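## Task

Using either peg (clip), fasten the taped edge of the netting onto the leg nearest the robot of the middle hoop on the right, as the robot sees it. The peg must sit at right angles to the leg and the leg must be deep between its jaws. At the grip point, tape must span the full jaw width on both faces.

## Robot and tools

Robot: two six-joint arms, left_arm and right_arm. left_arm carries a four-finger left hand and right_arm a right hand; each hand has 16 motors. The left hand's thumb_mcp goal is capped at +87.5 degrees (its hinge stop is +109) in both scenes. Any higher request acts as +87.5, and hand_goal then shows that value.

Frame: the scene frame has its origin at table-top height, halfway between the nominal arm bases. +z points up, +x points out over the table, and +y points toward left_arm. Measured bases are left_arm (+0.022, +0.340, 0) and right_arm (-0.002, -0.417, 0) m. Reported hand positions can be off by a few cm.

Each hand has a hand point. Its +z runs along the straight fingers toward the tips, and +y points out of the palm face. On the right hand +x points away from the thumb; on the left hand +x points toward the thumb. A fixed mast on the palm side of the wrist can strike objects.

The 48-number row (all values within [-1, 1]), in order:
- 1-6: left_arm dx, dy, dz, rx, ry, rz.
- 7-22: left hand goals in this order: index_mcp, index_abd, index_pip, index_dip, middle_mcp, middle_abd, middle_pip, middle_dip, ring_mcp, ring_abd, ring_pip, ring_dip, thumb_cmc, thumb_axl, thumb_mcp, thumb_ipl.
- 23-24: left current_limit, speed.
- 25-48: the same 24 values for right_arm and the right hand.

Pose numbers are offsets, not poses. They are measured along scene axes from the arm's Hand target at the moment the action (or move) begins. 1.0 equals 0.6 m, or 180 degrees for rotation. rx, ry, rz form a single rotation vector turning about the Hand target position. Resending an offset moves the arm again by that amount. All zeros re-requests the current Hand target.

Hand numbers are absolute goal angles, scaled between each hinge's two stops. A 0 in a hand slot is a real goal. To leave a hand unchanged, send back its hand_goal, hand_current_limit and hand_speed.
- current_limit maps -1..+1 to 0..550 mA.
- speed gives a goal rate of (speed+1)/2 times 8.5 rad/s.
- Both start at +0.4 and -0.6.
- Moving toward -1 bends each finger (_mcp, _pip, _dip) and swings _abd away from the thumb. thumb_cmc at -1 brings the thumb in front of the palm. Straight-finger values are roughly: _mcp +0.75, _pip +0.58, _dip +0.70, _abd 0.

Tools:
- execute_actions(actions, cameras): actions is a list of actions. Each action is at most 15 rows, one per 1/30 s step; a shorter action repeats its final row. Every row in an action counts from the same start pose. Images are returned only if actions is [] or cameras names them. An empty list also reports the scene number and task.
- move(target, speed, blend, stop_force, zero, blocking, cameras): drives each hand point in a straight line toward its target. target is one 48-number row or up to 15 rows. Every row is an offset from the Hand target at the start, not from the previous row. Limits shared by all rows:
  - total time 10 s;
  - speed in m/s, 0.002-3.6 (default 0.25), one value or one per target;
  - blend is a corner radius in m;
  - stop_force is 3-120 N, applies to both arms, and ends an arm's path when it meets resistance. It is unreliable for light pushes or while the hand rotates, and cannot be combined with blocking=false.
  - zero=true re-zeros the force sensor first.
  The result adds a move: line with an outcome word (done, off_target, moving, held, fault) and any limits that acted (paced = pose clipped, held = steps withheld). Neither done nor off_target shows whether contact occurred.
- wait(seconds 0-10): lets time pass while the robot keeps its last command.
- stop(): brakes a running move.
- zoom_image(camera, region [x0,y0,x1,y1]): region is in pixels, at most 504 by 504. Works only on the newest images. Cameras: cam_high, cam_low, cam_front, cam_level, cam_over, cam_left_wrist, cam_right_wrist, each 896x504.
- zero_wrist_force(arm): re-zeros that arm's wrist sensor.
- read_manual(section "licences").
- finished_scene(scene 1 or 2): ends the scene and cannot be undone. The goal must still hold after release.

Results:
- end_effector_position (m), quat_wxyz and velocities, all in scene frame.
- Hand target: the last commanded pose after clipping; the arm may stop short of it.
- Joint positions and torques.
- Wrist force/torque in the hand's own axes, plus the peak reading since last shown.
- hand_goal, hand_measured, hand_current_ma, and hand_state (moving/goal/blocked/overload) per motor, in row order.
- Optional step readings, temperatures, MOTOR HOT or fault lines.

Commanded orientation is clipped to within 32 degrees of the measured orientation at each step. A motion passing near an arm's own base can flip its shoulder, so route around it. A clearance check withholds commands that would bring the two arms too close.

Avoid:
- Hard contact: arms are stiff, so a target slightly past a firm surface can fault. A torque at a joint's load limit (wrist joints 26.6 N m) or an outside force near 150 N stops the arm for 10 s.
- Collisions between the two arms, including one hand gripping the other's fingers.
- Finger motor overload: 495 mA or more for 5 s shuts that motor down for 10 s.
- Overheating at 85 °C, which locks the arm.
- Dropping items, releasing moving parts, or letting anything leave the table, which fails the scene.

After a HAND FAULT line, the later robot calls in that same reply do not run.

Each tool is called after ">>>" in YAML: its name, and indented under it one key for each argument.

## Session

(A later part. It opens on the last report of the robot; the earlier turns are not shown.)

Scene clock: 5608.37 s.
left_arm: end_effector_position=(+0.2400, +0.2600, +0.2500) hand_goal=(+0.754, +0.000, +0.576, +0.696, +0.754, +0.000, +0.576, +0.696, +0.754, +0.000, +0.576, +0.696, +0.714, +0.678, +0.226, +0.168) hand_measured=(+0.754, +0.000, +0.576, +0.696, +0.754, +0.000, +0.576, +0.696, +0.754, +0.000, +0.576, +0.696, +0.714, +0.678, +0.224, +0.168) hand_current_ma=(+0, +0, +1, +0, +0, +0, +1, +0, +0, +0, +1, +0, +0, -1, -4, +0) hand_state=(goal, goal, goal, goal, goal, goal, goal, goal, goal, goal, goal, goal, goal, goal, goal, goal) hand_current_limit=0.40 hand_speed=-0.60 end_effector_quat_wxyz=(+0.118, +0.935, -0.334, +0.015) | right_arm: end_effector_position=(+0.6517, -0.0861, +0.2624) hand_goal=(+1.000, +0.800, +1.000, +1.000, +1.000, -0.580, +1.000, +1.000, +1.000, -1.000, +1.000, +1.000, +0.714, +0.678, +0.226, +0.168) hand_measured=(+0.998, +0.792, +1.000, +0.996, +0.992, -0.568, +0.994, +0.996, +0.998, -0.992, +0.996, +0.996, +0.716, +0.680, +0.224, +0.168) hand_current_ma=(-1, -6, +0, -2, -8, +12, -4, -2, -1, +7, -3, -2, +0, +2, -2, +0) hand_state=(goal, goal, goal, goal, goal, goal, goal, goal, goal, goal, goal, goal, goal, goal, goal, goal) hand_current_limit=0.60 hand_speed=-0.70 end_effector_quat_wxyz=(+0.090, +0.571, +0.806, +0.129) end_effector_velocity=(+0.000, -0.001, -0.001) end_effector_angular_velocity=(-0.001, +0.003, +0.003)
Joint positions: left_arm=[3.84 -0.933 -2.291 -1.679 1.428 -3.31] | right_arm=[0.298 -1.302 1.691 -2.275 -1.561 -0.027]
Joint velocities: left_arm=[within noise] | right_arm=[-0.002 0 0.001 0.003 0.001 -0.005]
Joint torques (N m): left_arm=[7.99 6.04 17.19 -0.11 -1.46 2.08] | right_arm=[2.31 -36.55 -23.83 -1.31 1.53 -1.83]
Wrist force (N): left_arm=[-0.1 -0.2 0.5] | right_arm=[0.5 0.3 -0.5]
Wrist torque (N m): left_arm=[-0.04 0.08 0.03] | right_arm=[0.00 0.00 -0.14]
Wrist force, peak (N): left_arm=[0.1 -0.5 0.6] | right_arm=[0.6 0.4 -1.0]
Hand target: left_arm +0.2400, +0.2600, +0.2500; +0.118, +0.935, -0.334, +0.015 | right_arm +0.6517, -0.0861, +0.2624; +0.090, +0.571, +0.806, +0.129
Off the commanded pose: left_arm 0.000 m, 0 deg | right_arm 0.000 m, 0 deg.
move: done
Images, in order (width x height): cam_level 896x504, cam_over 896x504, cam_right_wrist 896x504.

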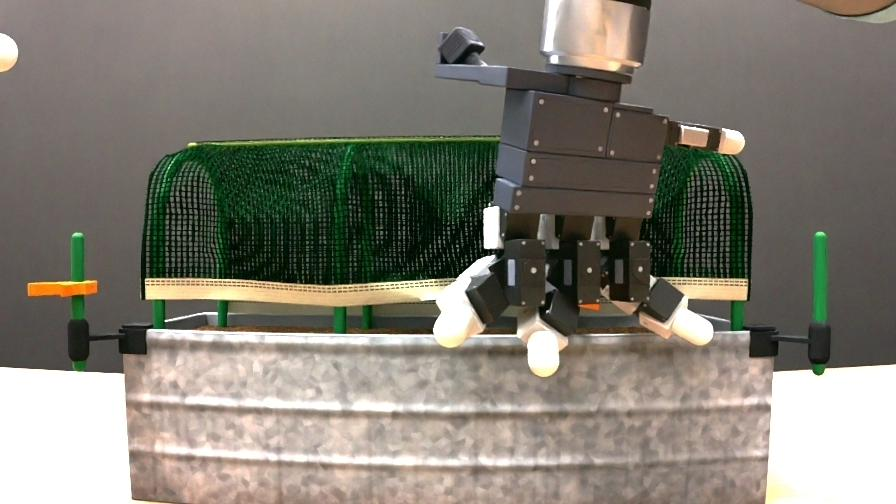

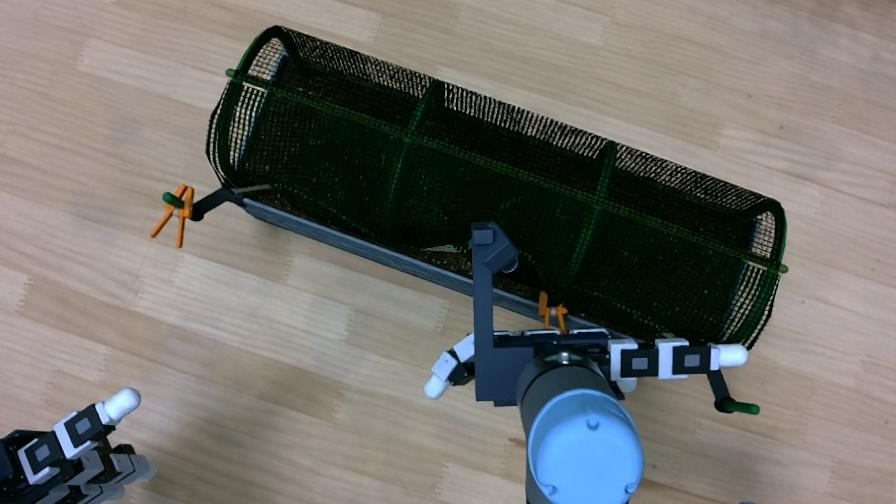

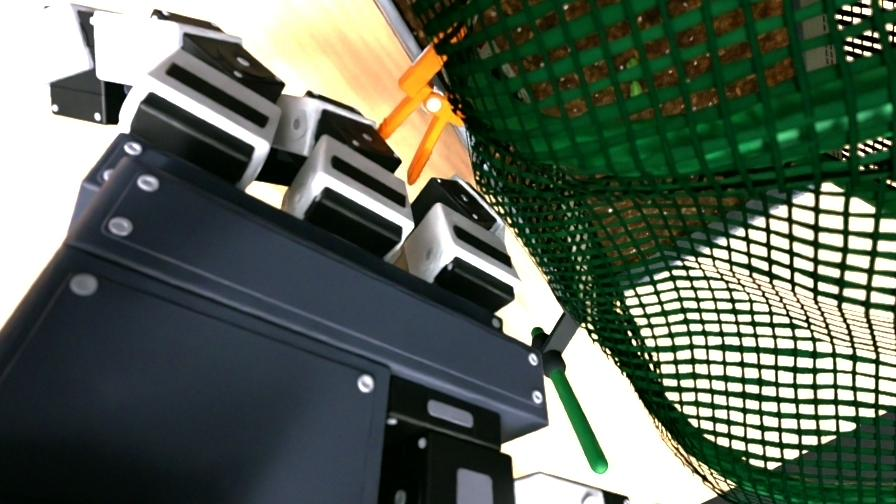

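>>> execute_actions:
  actions:
    - [[0,0,0,0,0,0,0.754,0,0.576,0.696,0.754,0,0.576,0.696,0.754,0,0.576,0.696,0.714,0.678,0.226,0.168,0.4,-0.6,0,0,0,0,0,0,1,0.35,1,1,1,-0.38,1,1,1,-1,1,1,0.714,0.678,0.226,0.168,0.0,-0.9]]
    - [[0,0,0,0,0,0,0.754,0,0.576,0.696,0.754,0,0.576,0.696,0.754,0,0.576,0.696,0.714,0.678,0.226,0.168,0.4,-0.6,0,0,0,0,0,0,1,0.35,1,1,1,-0.38,1,1,1,-1,1,1,0.714,0.678,0.226,0.168,0.0,-0.9]]
  cameras: []

>>> execute_actions:
  actions:
    - [[0,0,0,0,0,0,0.754,0,0.576,0.696,0.754,0,0.576,0.696,0.754,0,0.576,0.696,0.714,0.678,0.226,0.168,0.4,-0.6,0,0,0,0,0,0,1,0.2,1,1,1,-0.25,1,1,1,-1,1,1,0.714,0.678,0.226,0.168,-0.2,-0.93]]
    - [[0,0,0,0,0,0,0.754,0,0.576,0.696,0.754,0,0.576,0.696,0.754,0,0.576,0.696,0.714,0.678,0.226,0.168,0.4,-0.6,0,0,0,0,0,0,1,0.2,1,1,1,-0.25,1,1,1,-1,1,1,0.714,0.678,0.226,0.168,-0.2,-0.93]]
  cameras: ["cam_right_wrist", "cam_over", "cam_level"]

>>> zoom_image:
  camera: "cam_right_wrist"
  region: [330, 30, 530, 230]

>>> zoom_image:
  camera: "cam_level"
  region: [520, 240, 680, 350]

Scene clock: 5634.27 s.
left_arm: end_effector_position=(+0.2400, +0.2600, +0.2500) hand_goal=(+0.754, +0.000, +0.576, +0.696, +0.754, +0.000, +0.576, +0.696, +0.754, +0.000, +0.576, +0.696, +0.714, +0.678, +0.226, +0.168) hand_measured=(+0.754, +0.000, +0.576, +0.696, +0.754, +0.000, +0.576, +0.696, +0.754, +0.000, +0.576, +0.696, +0.714, +0.678, +0.224, +0.168) hand_current_ma=(+0, +0, +1, +0, +0, +0, +1, +0, +0, +0, +1, +0, +0, -1, -4, +0) hand_state=(goal, goal, goal, goal, goal, goal, goal, goal, goal, goal, goal, goal, goal, goal, goal, goal) hand_current_limit=0.40 hand_speed=-0.60 end_effector_quat_wxyz=(+0.118, +0.935, -0.334, +0.015) | right_arm: end_effector_position=(+0.6517, -0.0861, +0.2624) hand_goal=(+1.000, +0.350, +1.000, +1.000, +1.000, -0.380, +1.000, +1.000, +1.000, -1.000, +1.000, +1.000, +0.714, +0.678, +0.226, +0.168) hand_measured=(+0.998, +0.352, +1.000, +0.996, +0.992, -0.382, +0.996, +0.996, +0.998, -0.992, +0.996, +0.996, +0.716, +0.680, +0.224, +0.168) hand_current_ma=(-1, +1, +0, -2, -8, -1, -4, -2, -1, +7, -3, -2, +0, +2, -2, +0) hand_state=(goal, goal, goal, goal, goal, goal, goal, goal, goal, goal, goal, goal, goal, goal, goal, goal) hand_current_limit=0.00 hand_speed=-0.90 end_effector_quat_wxyz=(+0.090, +0.571, +0.806, +0.129)
Joint positions: left_arm=[3.84 -0.933 -2.291 -1.679 1.428 -3.31] | right_arm=[0.298 -1.302 1.691 -2.275 -1.561 -0.027]
Joint torques (N m): left_arm=[8.01 6.4 17.34 -0.04 -1.32 2.13] | right_arm=[-8.4 -43.98 -16.33 -3.7 1.76 -1.75]
Wrist force (N): left_arm=[-0.1 -0.3 0.4] | right_arm=[0.4 -0.2 -0.6]
Wrist torque (N m): left_arm=[-0.05 0.09 0.03] | right_arm=[-0.05 0.02 -0.13]
Wrist force, peak (N): left_arm=[0.1 -0.4 0.5] | right_arm=[0.4 0.2 -1.1]
Hand target: left_arm +0.2400, +0.2600, +0.2500; +0.118, +0.935, -0.334, +0.015 | right_arm +0.6517, -0.0861, +0.2624; +0.090, +0.571, +0.806, +0.129
Off the commanded pose: left_arm 0.000 m, 0 deg | right_arm 0.000 m, 0 deg.
Step readings (end_effector_position of left_arm | right_arm):
0: (+0.2400, +0.2600, +0.2500) | (+0.6517, -0.0861, +0.2624)
1: (+0.2400, +0.2600, +0.2500) | (+0.6517, -0.0861, +0.2624)
2: (+0.2400, +0.2600, +0.2500) | (+0.6517, -0.0861, +0.2624)
4: (+0.2400, +0.2600, +0.2500) | (+0.6517, -0.0861, +0.2624)
8: (+0.2400, +0.2600, +0.2500) | (+0.6517, -0.0861, +0.2624)
15: (+0.2400, +0.2600, +0.2500) | (+0.6517, -0.0861, +0.2624)
16: (+0.2400, +0.2600, +0.2500) | (+0.6517, -0.0861, +0.2624)
17: (+0.2400, +0.2600, +0.2500) | (+0.6517, -0.0861, +0.2624)
19: (+0.2400, +0.2600, +0.2500) | (+0.6517, -0.0861, +0.2624)
23: (+0.2400, +0.2600, +0.2500) | (+0.6517, -0.0861, +0.2624)
30: (+0.2400, +0.2600, +0.2500) | (+0.6517, -0.0861, +0.2624)
No camera images: "cameras" was empty.

Scene clock: 5635.47 s.
left_arm: end_effector_position=(+0.2400, +0.2600, +0.2500) hand_goal=(+0.754, +0.000, +0.576, +0.696, +0.754, +0.000, +0.576, +0.696, +0.754, +0.000, +0.576, +0.696, +0.714, +0.678, +0.226, +0.168) hand_measured=(+0.754, +0.000, +0.576, +0.696, +0.754, +0.000, +0.576, +0.696, +0.754, +0.000, +0.576, +0.696, +0.714, +0.678, +0.224, +0.168) hand_current_ma=(+0, +0, +1, +0, +0, +0, +1, +0, +0, +0, +1, +0, +0, -1, -4, +0) hand_state=(goal, goal, goal, goal, goal, goal, goal, goal, goal, goal, goal, goal, goal, goal, goal, goal) hand_current_limit=0.40 hand_speed=-0.60 end_effector_quat_wxyz=(+0.118, +0.935, -0.334, +0.015) | right_arm: end_effector_position=(+0.6517, -0.0861, +0.2624) hand_goal=(+1.000, +0.200, +1.000, +1.000, +1.000, -0.250, +1.000, +1.000, +1.000, -1.000, +1.000, +1.000, +0.714, +0.678, +0.226, +0.168) hand_measured=(+0.998, +0.216, +1.000, +0.996, +0.992, -0.262, +0.996, +0.996, +0.998, -0.992, +0.996, +0.996, +0.716, +0.680, +0.224, +0.168) hand_current_ma=(-1, +17, +0, -2, -8, -11, -4, -2, -1, +7, -3, -2, +0, +2, -2, +0) hand_state=(goal, goal, goal, goal, goal, goal, goal, goal, goal, goal, goal, goal, goal, goal, goal, goal) hand_current_limit=-0.20 hand_speed=-0.93 end_effector_quat_wxyz=(+0.090, +0.571, +0.806, +0.129)
Joint positions: left_arm=[3.84 -0.933 -2.291 -1.679 1.428 -3.31] | right_arm=[0.298 -1.302 1.691 -2.275 -1.561 -0.027]
Joint torques (N m): left_arm=[7.88 6.25 17.56 -0.01 -1.4 2.04] | right_arm=[-9.62 -44.52 -14.63 -3.78 1.47 -1.55]
Wrist force (N): left_arm=[0.0 -0.3 0.4] | right_arm=[0.4 0.0 -0.6]
Wrist torque (N m): left_arm=[-0.05 0.06 0.04] | right_arm=[0.00 0.03 -0.12]
Wrist force, peak (N): left_arm=[-0.2 -0.2 0.7] | right_arm=[0.8 0.4 -1.0]
Hand target: left_arm +0.2400, +0.2600, +0.2500; +0.118, +0.935, -0.334, +0.015 | right_arm +0.6517, -0.0861, +0.2624; +0.090, +0.571, +0.806, +0.129
Off the commanded pose: left_arm 0.000 m, 0 deg | right_arm 0.000 m, 0 deg.
Step readings (end_effector_position of left_arm | right_arm):
0: (+0.2400, +0.2600, +0.2500) | (+0.6517, -0.0861, +0.2624)
1: (+0.2400, +0.2600, +0.2500) | (+0.6517, -0.0861, +0.2624)
2: (+0.2400, +0.2600, +0.2500) | (+0.6517, -0.0861, +0.2624)
4: (+0.2400, +0.2600, +0.2500) | (+0.6517, -0.0861, +0.2624)
8: (+0.2400, +0.2600, +0.2500) | (+0.6517, -0.0861, +0.2624)
15: (+0.2400, +0.2600, +0.2500) | (+0.6517, -0.0861, +0.2624)
16: (+0.2400, +0.2600, +0.2500) | (+0.6517, -0.0861, +0.2624)
17: (+0.2400, +0.2600, +0.2500) | (+0.6517, -0.0861, +0.2624)
19: (+0.2400, +0.2600, +0.2500) | (+0.6517, -0.0861, +0.2624)
23: (+0.2400, +0.2600, +0.2500) | (+0.6517, -0.0861, +0.2624)
30: (+0.2400, +0.2600, +0.2500) | (+0.6517, -0.0861, +0.2624)
Images, in order (width x height): cam_level 896x504, cam_over 896x504, cam_right_wrist 896x504.

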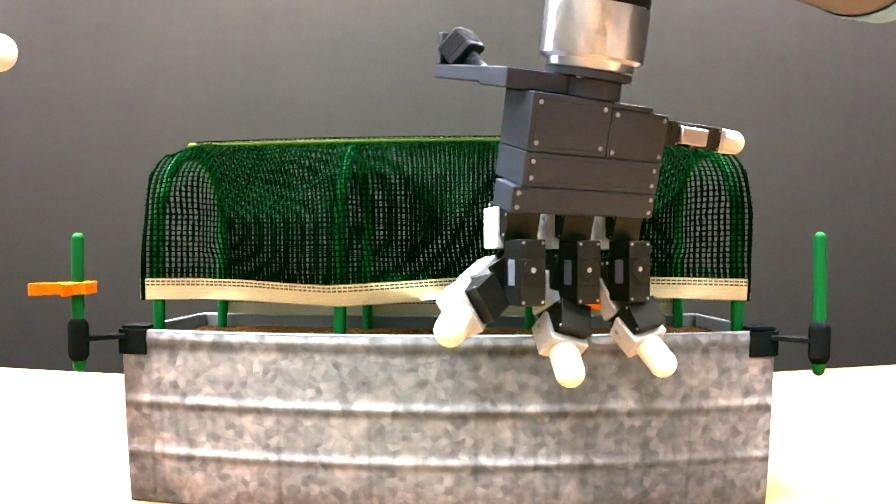

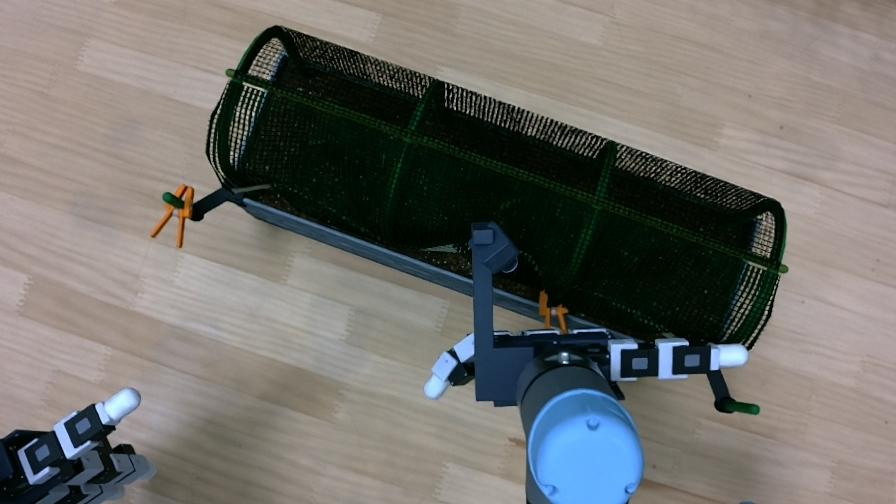

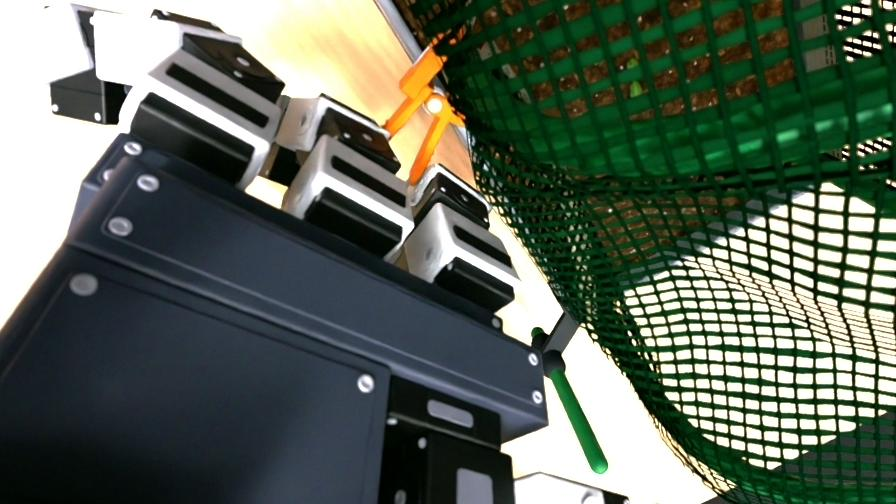

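Scaled by 2.520.

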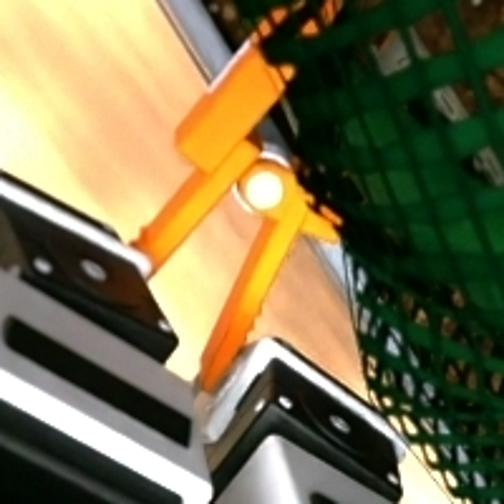

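Scaled by 3.150.

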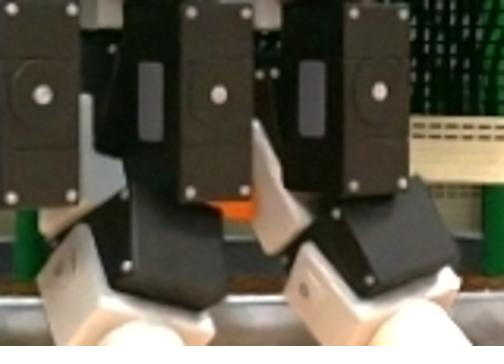

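>>> execute_actions:
  actions:
    - [[0,0,0,0,0,0,0.754,0,0.576,0.696,0.754,0,0.576,0.696,0.754,0,0.576,0.696,0.714,0.678,0.226,0.168,0.4,-0.6,0,0,0,0,0,0,1,0.1,1,1,1,-0.16,1,1,1,-1,1,1,0.714,0.678,0.226,0.168,-0.2,-0.95]]
    - [[0,0,0,0,0,0,0.754,0,0.576,0.696,0.754,0,0.576,0.696,0.754,0,0.576,0.696,0.714,0.678,0.226,0.168,0.4,-0.6,0,0,0,0,0,0,1,0.1,1,1,1,-0.16,1,1,1,-1,1,1,0.714,0.678,0.226,0.168,-0.2,-0.95]]
  cameras: ["cam_right_wrist", "cam_over"]

>>> zoom_image:
  camera: "cam_right_wrist"
  region: [330, 30, 530, 230]

>>> zoom_image:
  camera: "cam_over"
  region: [510, 270, 610, 350]

Scene clock: 5646.93 s.
left_arm: end_effector_position=(+0.2400, +0.2600, +0.2500) hand_goal=(+0.754, +0.000, +0.576, +0.696, +0.754, +0.000, +0.576, +0.696, +0.754, +0.000, +0.576, +0.696, +0.714, +0.678, +0.226, +0.168) hand_measured=(+0.754, +0.000, +0.576, +0.696, +0.754, +0.000, +0.576, +0.696, +0.754, +0.000, +0.576, +0.696, +0.714, +0.678, +0.224, +0.168) hand_current_ma=(+0, +0, +1, +0, +0, +0, +1, +0, +0, +0, +1, +0, +0, -1, -4, +0) hand_state=(goal, goal, goal, goal, goal, goal, goal, goal, goal, goal, goal, goal, goal, goal, goal, goal) hand_current_limit=0.40 hand_speed=-0.60 end_effector_quat_wxyz=(+0.118, +0.935, -0.334, +0.015) | right_arm: end_effector_position=(+0.6517, -0.0861, +0.2624) hand_goal=(+1.000, +0.100, +1.000, +1.000, +1.000, -0.160, +1.000, +1.000, +1.000, -1.000, +1.000, +1.000, +0.714, +0.678, +0.226, +0.168) hand_measured=(+1.000, +0.162, +1.000, +0.996, +0.994, -0.220, +0.996, +0.996, +0.998, -0.992, +0.996, +0.996, +0.716, +0.680, +0.224, +0.168) hand_current_ma=(+0, +118, +0, -2, -6, -112, -2, -2, -1, +7, -3, -2, +0, +2, -2, +0) hand_state=(goal, blocked, goal, goal, goal, blocked, goal, goal, goal, goal, goal, goal, goal, goal, goal, goal) hand_current_limit=-0.20 hand_speed=-0.95 end_effector_quat_wxyz=(+0.090, +0.571, +0.806, +0.129)
Joint positions: left_arm=[3.84 -0.933 -2.291 -1.679 1.428 -3.31] | right_arm=[0.298 -1.302 1.691 -2.275 -1.561 -0.027]
Joint torques (N m): left_arm=[7.75 6.3 17.83 -0.06 -1.33 2.14] | right_arm=[-8.48 -43.4 -16.06 -3.9 0.48 -1.39]
Wrist force (N): left_arm=[0.1 -0.3 0.4] | right_arm=[0.7 -1.4 -0.9]
Wrist torque (N m): left_arm=[-0.05 0.06 0.05] | right_arm=[0.04 0.02 -0.10]
Wrist force, peak (N): left_arm=[0.2 -0.4 0.6] | right_arm=[0.8 -1.6 -0.8]
Hand target: left_arm +0.2400, +0.2600, +0.2500; +0.118, +0.935, -0.334, +0.015 | right_arm +0.6517, -0.0861, +0.2624; +0.090, +0.571, +0.806, +0.129
Off the commanded pose: left_arm 0.000 m, 0 deg | right_arm 0.000 m, 0 deg.
Step readings (end_effector_position of left_arm | right_arm):
0: (+0.2400, +0.2600, +0.2500) | (+0.6517, -0.0861, +0.2624)
1: (+0.2400, +0.2600, +0.2500) | (+0.6517, -0.0861, +0.2624)
2: (+0.2400, +0.2600, +0.2500) | (+0.6517, -0.0861, +0.2624)
4: (+0.2400, +0.2600, +0.2500) | (+0.6517, -0.0861, +0.2624)
8: (+0.2400, +0.2600, +0.2500) | (+0.6517, -0.0861, +0.2624)
15: (+0.2400, +0.2600, +0.2500) | (+0.6517, -0.0861, +0.2624)
16: (+0.2400, +0.2600, +0.2500) | (+0.6517, -0.0861, +0.2624)
17: (+0.2400, +0.2600, +0.2500) | (+0.6517, -0.0861, +0.2624)
19: (+0.2400, +0.2600, +0.2500) | (+0.6517, -0.0861, +0.2624)
23: (+0.2400, +0.2600, +0.2500) | (+0.6517, -0.0861, +0.2624)
30: (+0.2400, +0.2600, +0.2500) | (+0.6517, -0.0861, +0.2624)
Images, in order (width x height): cam_over 896x504, cam_right_wrist 896x504.

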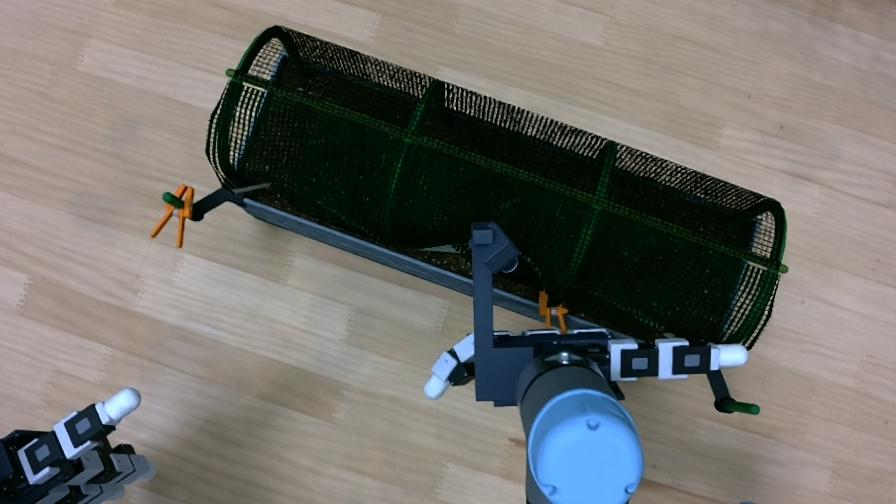

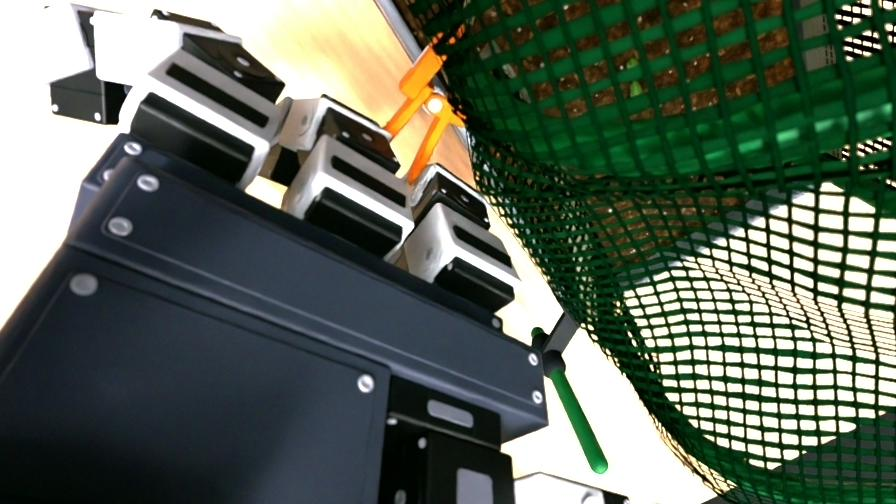

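Scaled by 2.520.

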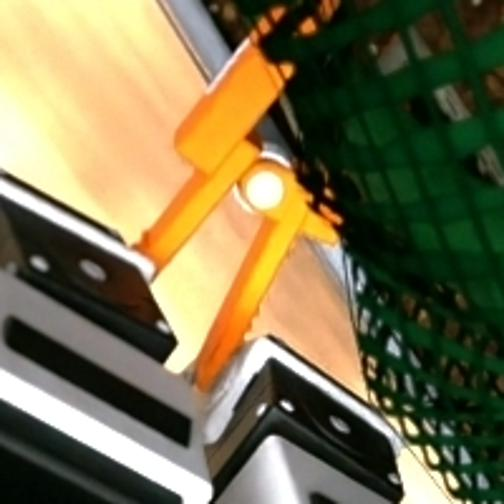

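Scaled by 5.040.

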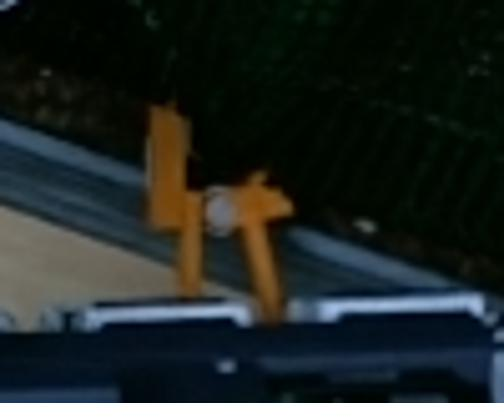

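>>> execute_actions:
  actions:
    - [[0,0,0,0,0,0,0.754,0,0.576,0.696,0.754,0,0.576,0.696,0.754,0,0.576,0.696,0.714,0.678,0.226,0.168,0.4,-0.6,0,0,0,0,0,0,1,-0.2,1,1,1,0.2,1,1,1,-1,1,1,0.714,0.678,0.226,0.168,0.4,-0.93]]
    - [[0,0,0,0,0,0,0.754,0,0.576,0.696,0.754,0,0.576,0.696,0.754,0,0.576,0.696,0.714,0.678,0.226,0.168,0.4,-0.6,0,0,0,0,0,0,1,-0.2,1,1,1,0.2,1,1,1,-1,1,1,0.714,0.678,0.226,0.168,0.78,-0.93]]
    - [[0,0,0,0,0,0,0.754,0,0.576,0.696,0.754,0,0.576,0.696,0.754,0,0.576,0.696,0.714,0.678,0.226,0.168,0.4,-0.6,0,0,0,0,0,0,1,-0.2,1,1,1,0.2,1,1,1,-1,1,1,0.714,0.678,0.226,0.168,0.78,-0.93]]
  cameras: ["cam_right_wrist", "cam_over"]

>>> zoom_image:
  camera: "cam_right_wrist"
  region: [350, 0, 530, 180]

>>> zoom_image:
  camera: "cam_over"
  region: [510, 270, 610, 350]

Scene clock: 5669.33 s.
left_arm: end_effector_position=(+0.2400, +0.2600, +0.2500) hand_goal=(+0.754, +0.000, +0.576, +0.696, +0.754, +0.000, +0.576, +0.696, +0.754, +0.000, +0.576, +0.696, +0.714, +0.678, +0.226, +0.168) hand_measured=(+0.754, +0.000, +0.576, +0.696, +0.754, +0.000, +0.576, +0.696, +0.754, +0.000, +0.576, +0.696, +0.714, +0.678, +0.224, +0.168) hand_current_ma=(+0, +0, +1, +0, +0, +0, +1, +0, +0, +0, +1, +0, +0, -1, -4, +0) hand_state=(goal, goal, goal, goal, goal, goal, goal, goal, goal, goal, goal, goal, goal, goal, goal, goal) hand_current_limit=0.40 hand_speed=-0.60 end_effector_quat_wxyz=(+0.118, +0.935, -0.334, +0.015) | right_arm: end_effector_position=(+0.6517, -0.0861, +0.2624) hand_goal=(+1.000, -0.200, +1.000, +1.000, +1.000, +0.200, +1.000, +1.000, +1.000, -1.000, +1.000, +1.000, +0.714, +0.678, +0.226, +0.168) hand_measured=(+1.000, +0.002, +1.000, +0.996, +0.994, -0.028, +0.998, +0.996, +0.998, -0.992, +0.996, +0.996, +0.716, +0.680, +0.224, +0.168) hand_current_ma=(+0, +490, +0, -2, -6, -489, -1, -2, -1, +7, -3, -2, +0, +2, -2, +0) hand_state=(goal, blocked, goal, goal, goal, blocked, goal, goal, goal, goal, goal, goal, goal, goal, goal, goal) hand_current_limit=0.78 hand_speed=-0.93 end_effector_quat_wxyz=(+0.090, +0.571, +0.806, +0.129)
Joint positions: left_arm=[3.84 -0.933 -2.291 -1.679 1.428 -3.31] | right_arm=[0.298 -1.302 1.691 -2.275 -1.561 -0.027]
Joint torques (N m): left_arm=[7.96 5.71 17.77 -0.1 -1.41 2.16] | right_arm=[-9.03 -44.3 -18.27 -3.87 -0.72 -1.41]
Wrist force (N): left_arm=[0.0 -0.2 0.5] | right_arm=[1.4 -3.5 -0.8]
Wrist torque (N m): left_arm=[-0.04 0.07 0.03] | right_arm=[0.08 0.06 -0.10]
Wrist force, peak (N): left_arm=[-0.1 -0.5 0.6] | right_arm=[1.3 -4.0 -0.8]
Hand target: left_arm +0.2400, +0.2600, +0.2500; +0.118, +0.935, -0.334, +0.015 | right_arm +0.6517, -0.0861, +0.2624; +0.090, +0.571, +0.806, +0.129
Off the commanded pose: left_arm 0.000 m, 0 deg | right_arm 0.000 m, 0 deg.
Step readings (end_effector_position of left_arm | right_arm):
0: (+0.2400, +0.2600, +0.2500) | (+0.6517, -0.0861, +0.2624)
1: (+0.2400, +0.2600, +0.2500) | (+0.6517, -0.0861, +0.2624)
2: (+0.2400, +0.2600, +0.2500) | (+0.6517, -0.0861, +0.2624)
4: (+0.2400, +0.2600, +0.2500) | (+0.6517, -0.0861, +0.2624)
8: (+0.2400, +0.2600, +0.2500) | (+0.6517, -0.0861, +0.2624)
15: (+0.2400, +0.2600, +0.2500) | (+0.6517, -0.0861, +0.2624)
16: (+0.2400, +0.2600, +0.2500) | (+0.6517, -0.0861, +0.2624)
17: (+0.2400, +0.2600, +0.2500) | (+0.6517, -0.0861, +0.2624)
19: (+0.2400, +0.2600, +0.2500) | (+0.6517, -0.0861, +0.2624)
23: (+0.2400, +0.2600, +0.2500) | (+0.6517, -0.0861, +0.2624)
30: (+0.2400, +0.2600, +0.2500) | (+0.6517, -0.0861, +0.2624)
31: (+0.2400, +0.2600, +0.2500) | (+0.6517, -0.0861, +0.2624)
32: (+0.2400, +0.2600, +0.2500) | (+0.6517, -0.0861, +0.2624)
34: (+0.2400, +0.2600, +0.2500) | (+0.6517, -0.0861, +0.2624)
38: (+0.2400, +0.2600, +0.2500) | (+0.6517, -0.0861, +0.2624)
45: (+0.2400, +0.2600, +0.2500) | (+0.6517, -0.0861, +0.2624)
Images, in order (width x height): cam_over 896x504, cam_right_wrist 896x504.

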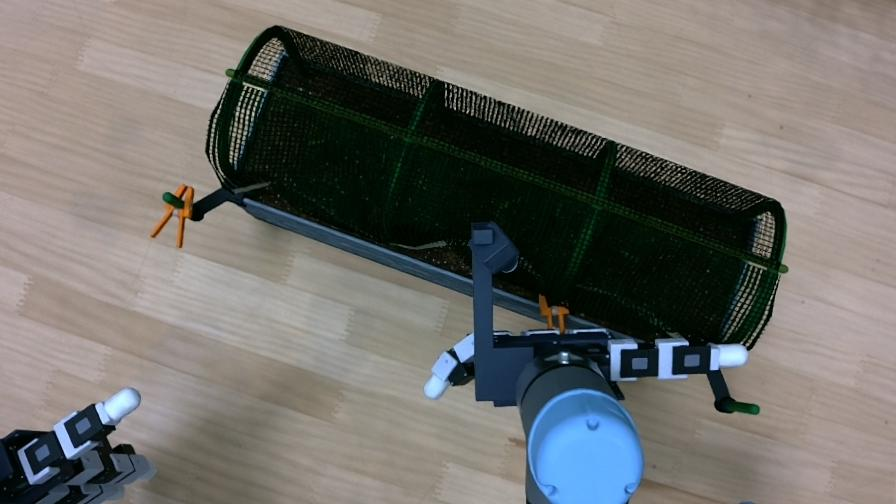

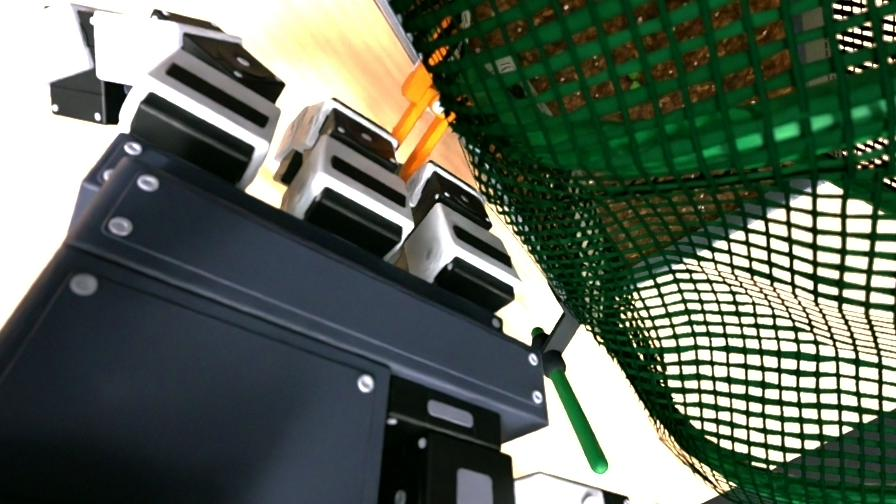

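Scaled by 2.800.

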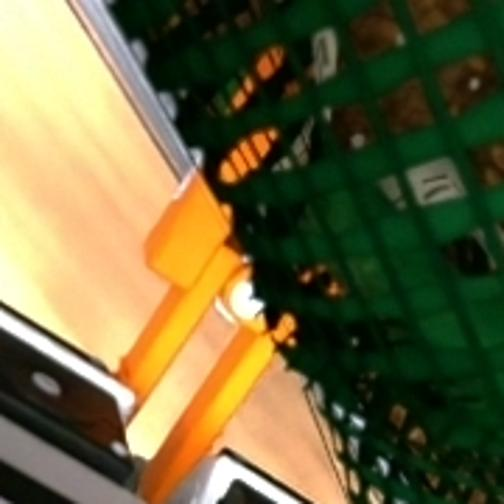

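Scaled by 5.040.

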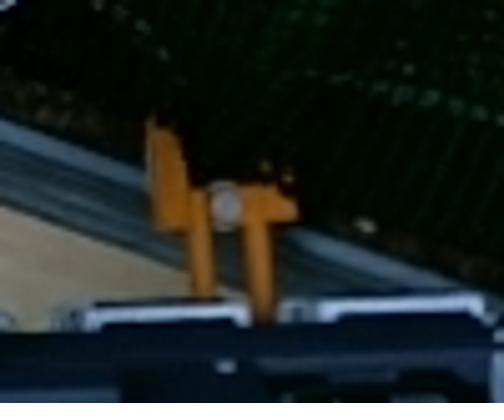

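>>> move:
  target:
    - [0,0,0,0,0,0,0.754,0,0.576,0.696,0.754,0,0.576,0.696,0.754,0,0.576,0.696,0.714,0.678,0.226,0.168,0.4,-0.6,-0.0453,-0.0211,0,0,0,0,1,-0.2,1,1,1,0.2,1,1,1,-1,1,1,0.714,0.678,0.226,0.168,0.78,-0.93]
    - [0,0,0,0,0,0,0.754,0,0.576,0.696,0.754,0,0.576,0.696,0.754,0,0.576,0.696,0.714,0.678,0.226,0.168,0.4,-0.6,-0.0453,-0.0211,0.0125,0,0,0,1,-0.2,1,1,1,0.2,1,1,1,-1,1,1,0.714,0.678,0.226,0.168,0.78,-0.93]
  speed: 0.04
  cameras: ["cam_level", "cam_right_wrist", "cam_over"]

>>> zoom_image:
  camera: "cam_right_wrist"
  region: [370, 0, 530, 160]

>>> zoom_image:
  camera: "cam_over"
  region: [510, 270, 610, 360]

>>> zoom_image:
  camera: "cam_level"
  region: [480, 220, 700, 350]

Scene clock: 5700.60 s.
left_arm: end_effector_position=(+0.2400, +0.2600, +0.2500) hand_goal=(+0.754, +0.000, +0.576, +0.696, +0.754, +0.000, +0.576, +0.696, +0.754, +0.000, +0.576, +0.696, +0.714, +0.678, +0.226, +0.168) hand_measured=(+0.754, +0.000, +0.576, +0.696, +0.754, +0.000, +0.576, +0.696, +0.754, +0.000, +0.576, +0.696, +0.714, +0.678, +0.224, +0.168) hand_current_ma=(+0, +0, +1, +0, +0, +0, +1, +0, +0, +0, +1, +0, +0, -1, -4, +0) hand_state=(goal, goal, goal, goal, goal, goal, goal, goal, goal, goal, goal, goal, goal, goal, goal, goal) hand_current_limit=0.40 hand_speed=-0.60 end_effector_quat_wxyz=(+0.118, +0.935, -0.334, +0.015) | right_arm: end_effector_position=(+0.6246, -0.0988, +0.2701) hand_goal=(+1.000, -0.200, +1.000, +1.000, +1.000, +0.200, +1.000, +1.000, +1.000, -1.000, +1.000, +1.000, +0.714, +0.678, +0.226, +0.168) hand_measured=(+1.000, +0.002, +1.000, +0.996, +0.984, -0.026, +0.998, +0.996, +0.998, -0.992, +0.996, +0.996, +0.716, +0.680, +0.224, +0.168) hand_current_ma=(+0, +489, +0, -2, -20, -489, -1, -2, -1, +7, -3, -2, +0, +2, -2, +0) hand_state=(goal, blocked, goal, goal, goal, blocked, goal, goal, goal, goal, goal, goal, goal, goal, goal, goal) hand_current_limit=0.78 hand_speed=-0.93 end_effector_quat_wxyz=(+0.090, +0.571, +0.806, +0.129) end_effector_velocity=(+0.000, +0.000, -0.002) end_effector_angular_velocity=(-0.001, -0.001, +0.000)
Joint positions: left_arm=[3.84 -0.933 -2.291 -1.679 1.428 -3.31] | right_arm=[0.291 -1.376 1.764 -2.274 -1.559 -0.034]
Joint velocities: left_arm=[within noise] | right_arm=[0.001 0.002 0.003 -0.006 -0.002 0]
Joint torques (N m): left_arm=[7.54 6.19 16.99 -0.01 -1.36 2.13] | right_arm=[6.12 -21.43 -14.03 -4.7 0.64 1.09]
Wrist force (N): left_arm=[-0.1 -0.3 0.5] | right_arm=[0.5 0.0 -0.5]
Wrist torque (N m): left_arm=[-0.05 0.08 0.03] | right_arm=[-0.01 0.00 0.05]
Wrist force, peak (N): left_arm=[0.0 -0.4 0.6] | right_arm=[1.8 -3.8 -0.8]
Hand target: left_arm +0.2400, +0.2600, +0.2500; +0.118, +0.935, -0.334, +0.015 | right_arm +0.6245, -0.0987, +0.2699; +0.090, +0.571, +0.806, +0.129
Off the commanded pose: left_arm 0.000 m, 0 deg | right_arm 0.000 m, 0 deg.
move: done
Images, in order (width x height): cam_level 896x504, cam_over 896x504, cam_right_wrist 896x504.

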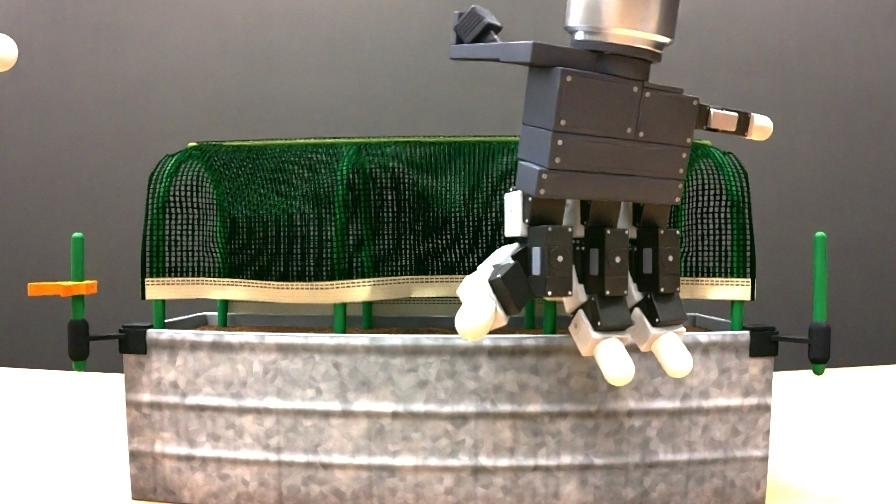

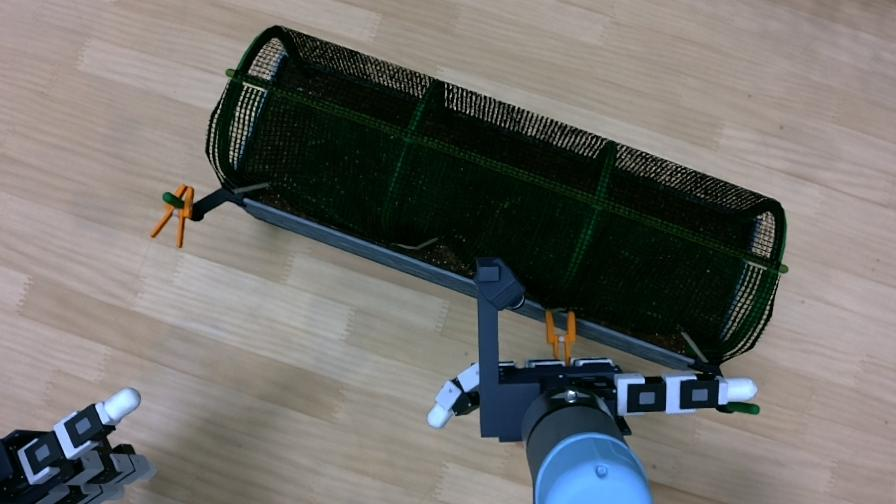

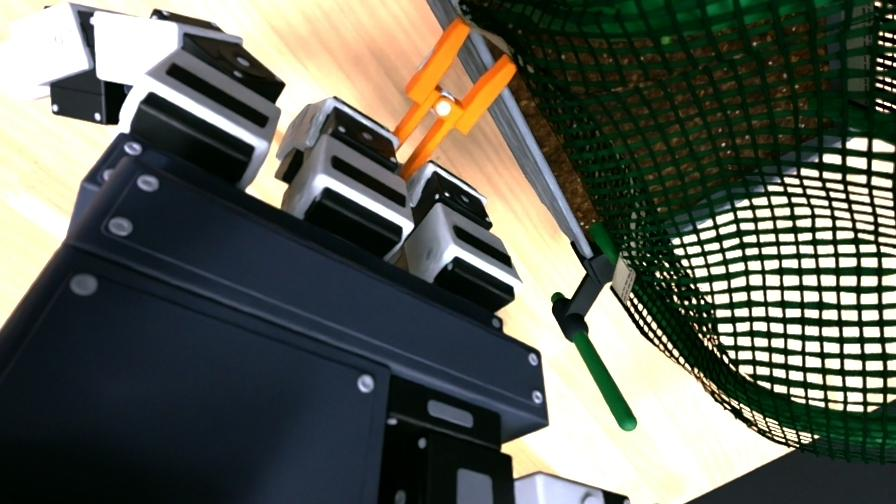

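Scaled by 3.150.

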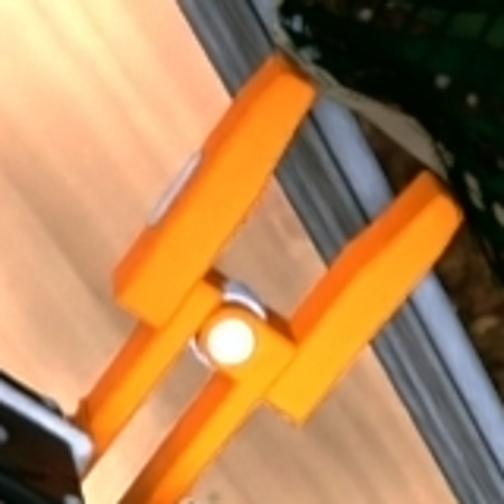

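Scaled by 5.040.

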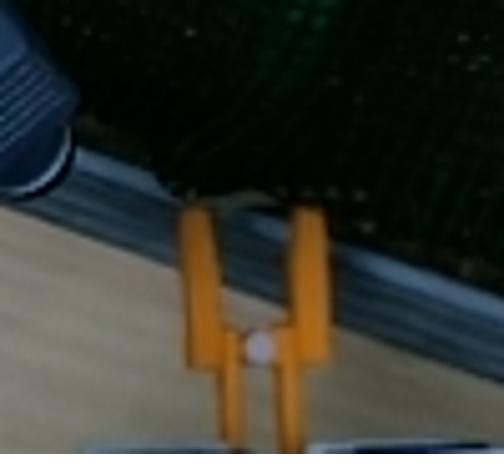

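Scaled by 2.291.

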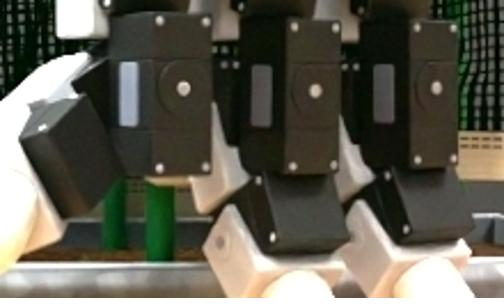

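>>> zoom_image:
  camera: "cam_over"
  region: [535, 285, 585, 335]

>>> zoom_image:
  camera: "cam_right_wrist"
  region: [440, 0, 530, 80]

Scaled by 10.080.

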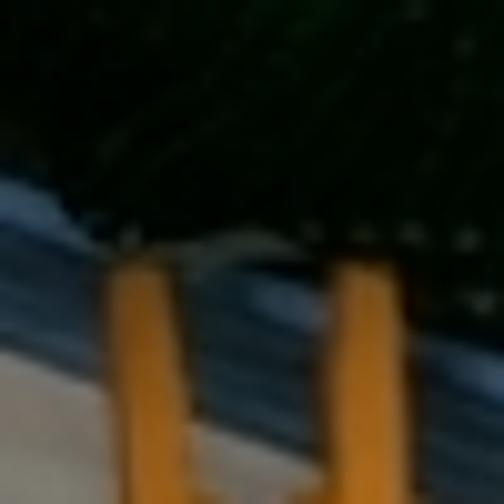

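Scaled by 5.600.

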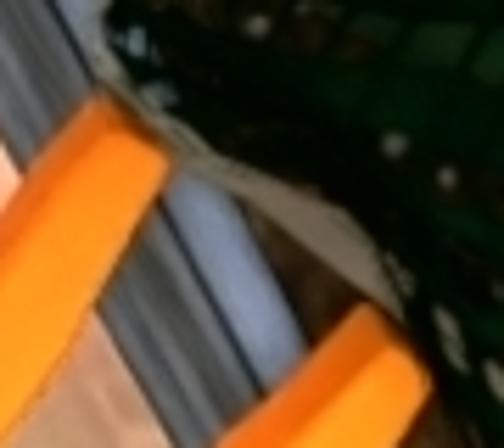

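>>> move:
  target:
    - [0,0,0,0,0,0,0.754,0,0.576,0.696,0.754,0,0.576,0.696,0.754,0,0.576,0.696,0.714,0.678,0.226,0.168,0.4,-0.6,-0.0095,-0.003,0,0,0,0,1,-0.2,1,1,1,0.2,1,1,1,-1,1,1,0.714,0.678,0.226,0.168,0.78,-0.93]
    - [0,0,0,0,0,0,0.754,0,0.576,0.696,0.754,0,0.576,0.696,0.754,0,0.576,0.696,0.714,0.678,0.226,0.168,0.4,-0.6,-0.0137,0.0105,0,0,0,0,1,-0.2,1,1,1,0.2,1,1,1,-1,1,1,0.714,0.678,0.226,0.168,0.78,-0.93]
  speed: 0.04
  cameras: ["cam_level", "cam_right_wrist", "cam_over"]

>>> zoom_image:
  camera: "cam_over"
  region: [525, 280, 585, 350]

>>> zoom_image:
  camera: "cam_right_wrist"
  region: [370, 0, 530, 140]

>>> zoom_image:
  camera: "cam_level"
  region: [480, 220, 700, 350]

Scene clock: 5793.37 s.
left_arm: end_effector_position=(+0.2400, +0.2600, +0.2500) hand_goal=(+0.754, +0.000, +0.576, +0.696, +0.754, +0.000, +0.576, +0.696, +0.754, +0.000, +0.576, +0.696, +0.714, +0.678, +0.226, +0.168) hand_measured=(+0.754, +0.000, +0.576, +0.696, +0.754, +0.000, +0.576, +0.696, +0.754, +0.000, +0.576, +0.696, +0.714, +0.678, +0.224, +0.168) hand_current_ma=(+0, +0, +1, +0, +0, +0, +1, +0, +0, +0, +1, +0, +0, -1, -4, +0) hand_state=(goal, goal, goal, goal, goal, goal, goal, goal, goal, goal, goal, goal, goal, goal, goal, goal) hand_current_limit=0.40 hand_speed=-0.60 end_effector_quat_wxyz=(+0.118, +0.935, -0.334, +0.015) | right_arm: end_effector_position=(+0.6163, -0.0923, +0.2699) hand_goal=(+1.000, -0.200, +1.000, +1.000, +1.000, +0.200, +1.000, +1.000, +1.000, -1.000, +1.000, +1.000, +0.714, +0.678, +0.226, +0.168) hand_measured=(+1.000, +0.002, +1.000, +0.996, +0.984, -0.026, +0.998, +0.996, +0.998, -0.992, +0.996, +0.996, +0.716, +0.680, +0.224, +0.168) hand_current_ma=(+0, +490, +0, -2, -20, -489, -1, -2, -1, +7, -3, -2, +0, +2, -2, +0) hand_state=(goal, blocked, goal, goal, goal, blocked, goal, goal, goal, goal, goal, goal, goal, goal, goal, goal) hand_current_limit=0.78 hand_speed=-0.93 end_effector_quat_wxyz=(+0.090, +0.571, +0.806, +0.129) end_effector_velocity=(+0.001, -0.002, +0.000) end_effector_angular_velocity=(-0.001, +0.000, +0.001)
Joint positions: left_arm=[3.84 -0.933 -2.291 -1.679 1.428 -3.31] | right_arm=[0.307 -1.384 1.775 -2.277 -1.564 -0.018]
Joint velocities: left_arm=[within noise] | right_arm=[-0.005 0 0.001 0 0.001 -0.006]
Joint torques (N m): left_arm=[7.5 5.86 17.85 -0.03 -1.42 2.11] | right_arm=[-10.67 -38.55 -21.27 -1.2 1.31 -1.36]
Wrist force (N): left_arm=[0.0 -0.3 0.5] | right_arm=[0.4 0.1 -0.4]
Wrist torque (N m): left_arm=[-0.05 0.08 0.03] | right_arm=[-0.01 0.01 -0.16]
Wrist force, peak (N): left_arm=[-0.1 -0.3 0.7] | right_arm=[1.2 0.4 -0.4]
Hand target: left_arm +0.2400, +0.2600, +0.2500; +0.118, +0.935, -0.334, +0.015 | right_arm +0.6163, -0.0924, +0.2699; +0.090, +0.571, +0.806, +0.129
Off the commanded pose: left_arm 0.000 m, 0 deg | right_arm 0.000 m, 0 deg.
move: done
Images, in order (width x height): cam_level 896x504, cam_over 896x504, cam_right_wrist 896x504.

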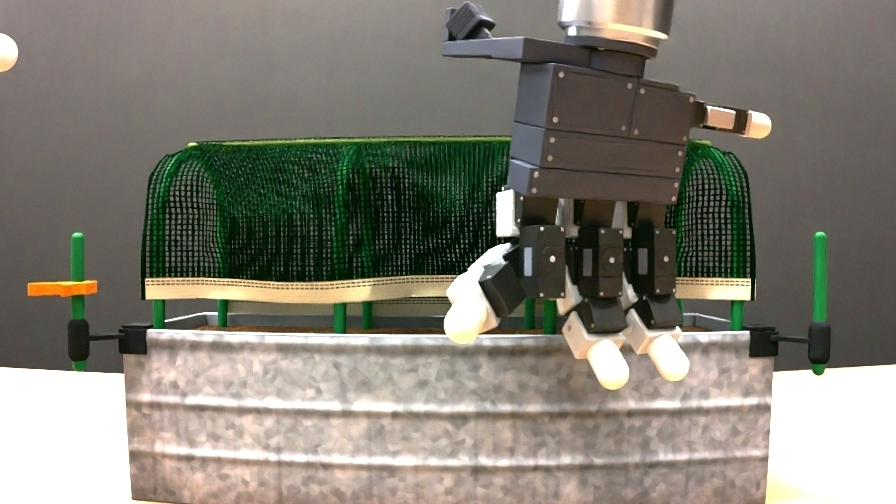

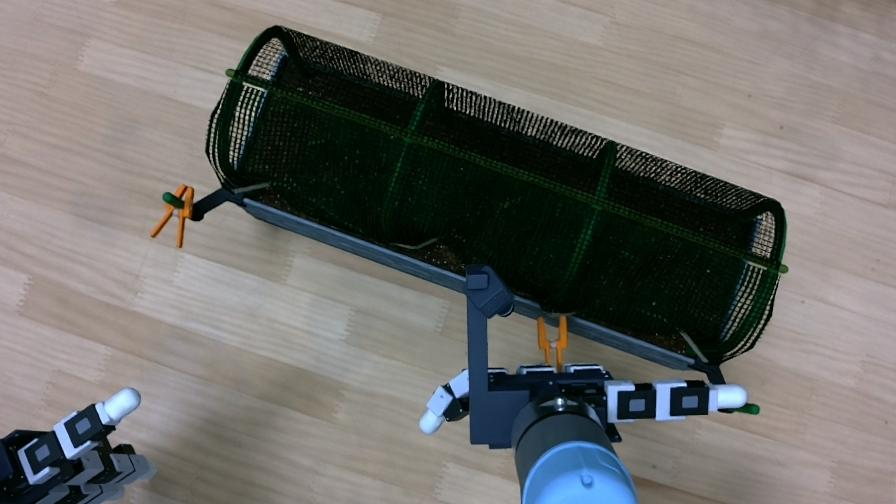

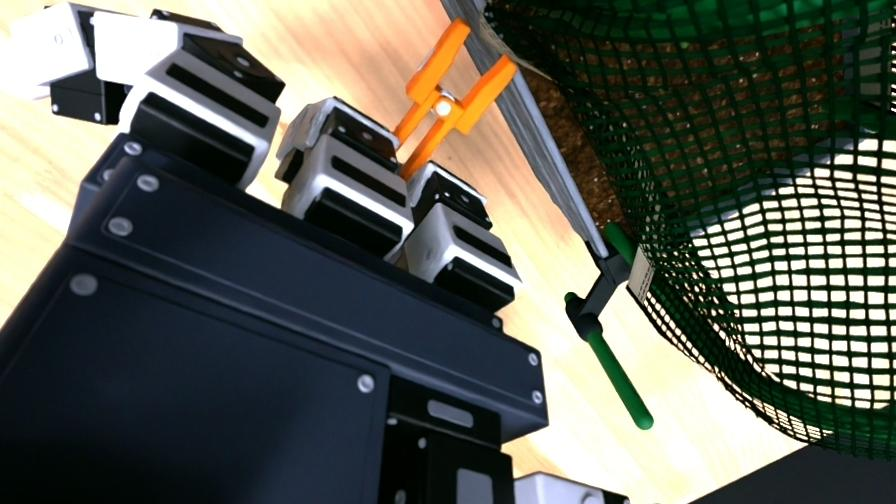

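Scaled by 7.200.

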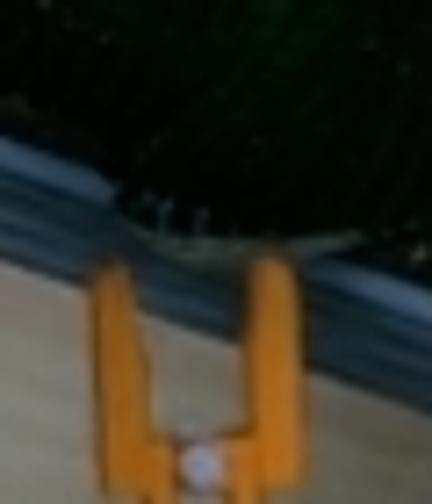

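Scaled by 3.150.

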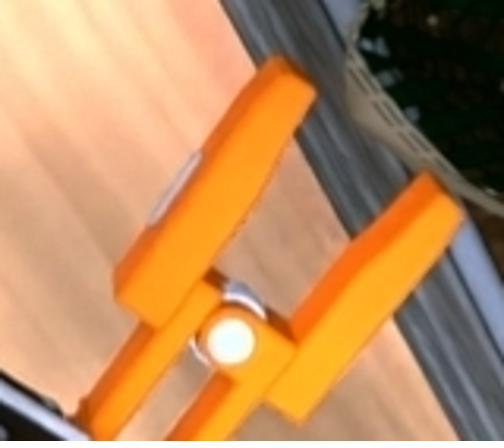

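Scaled by 2.291.

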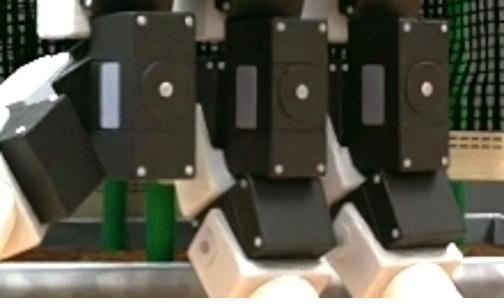

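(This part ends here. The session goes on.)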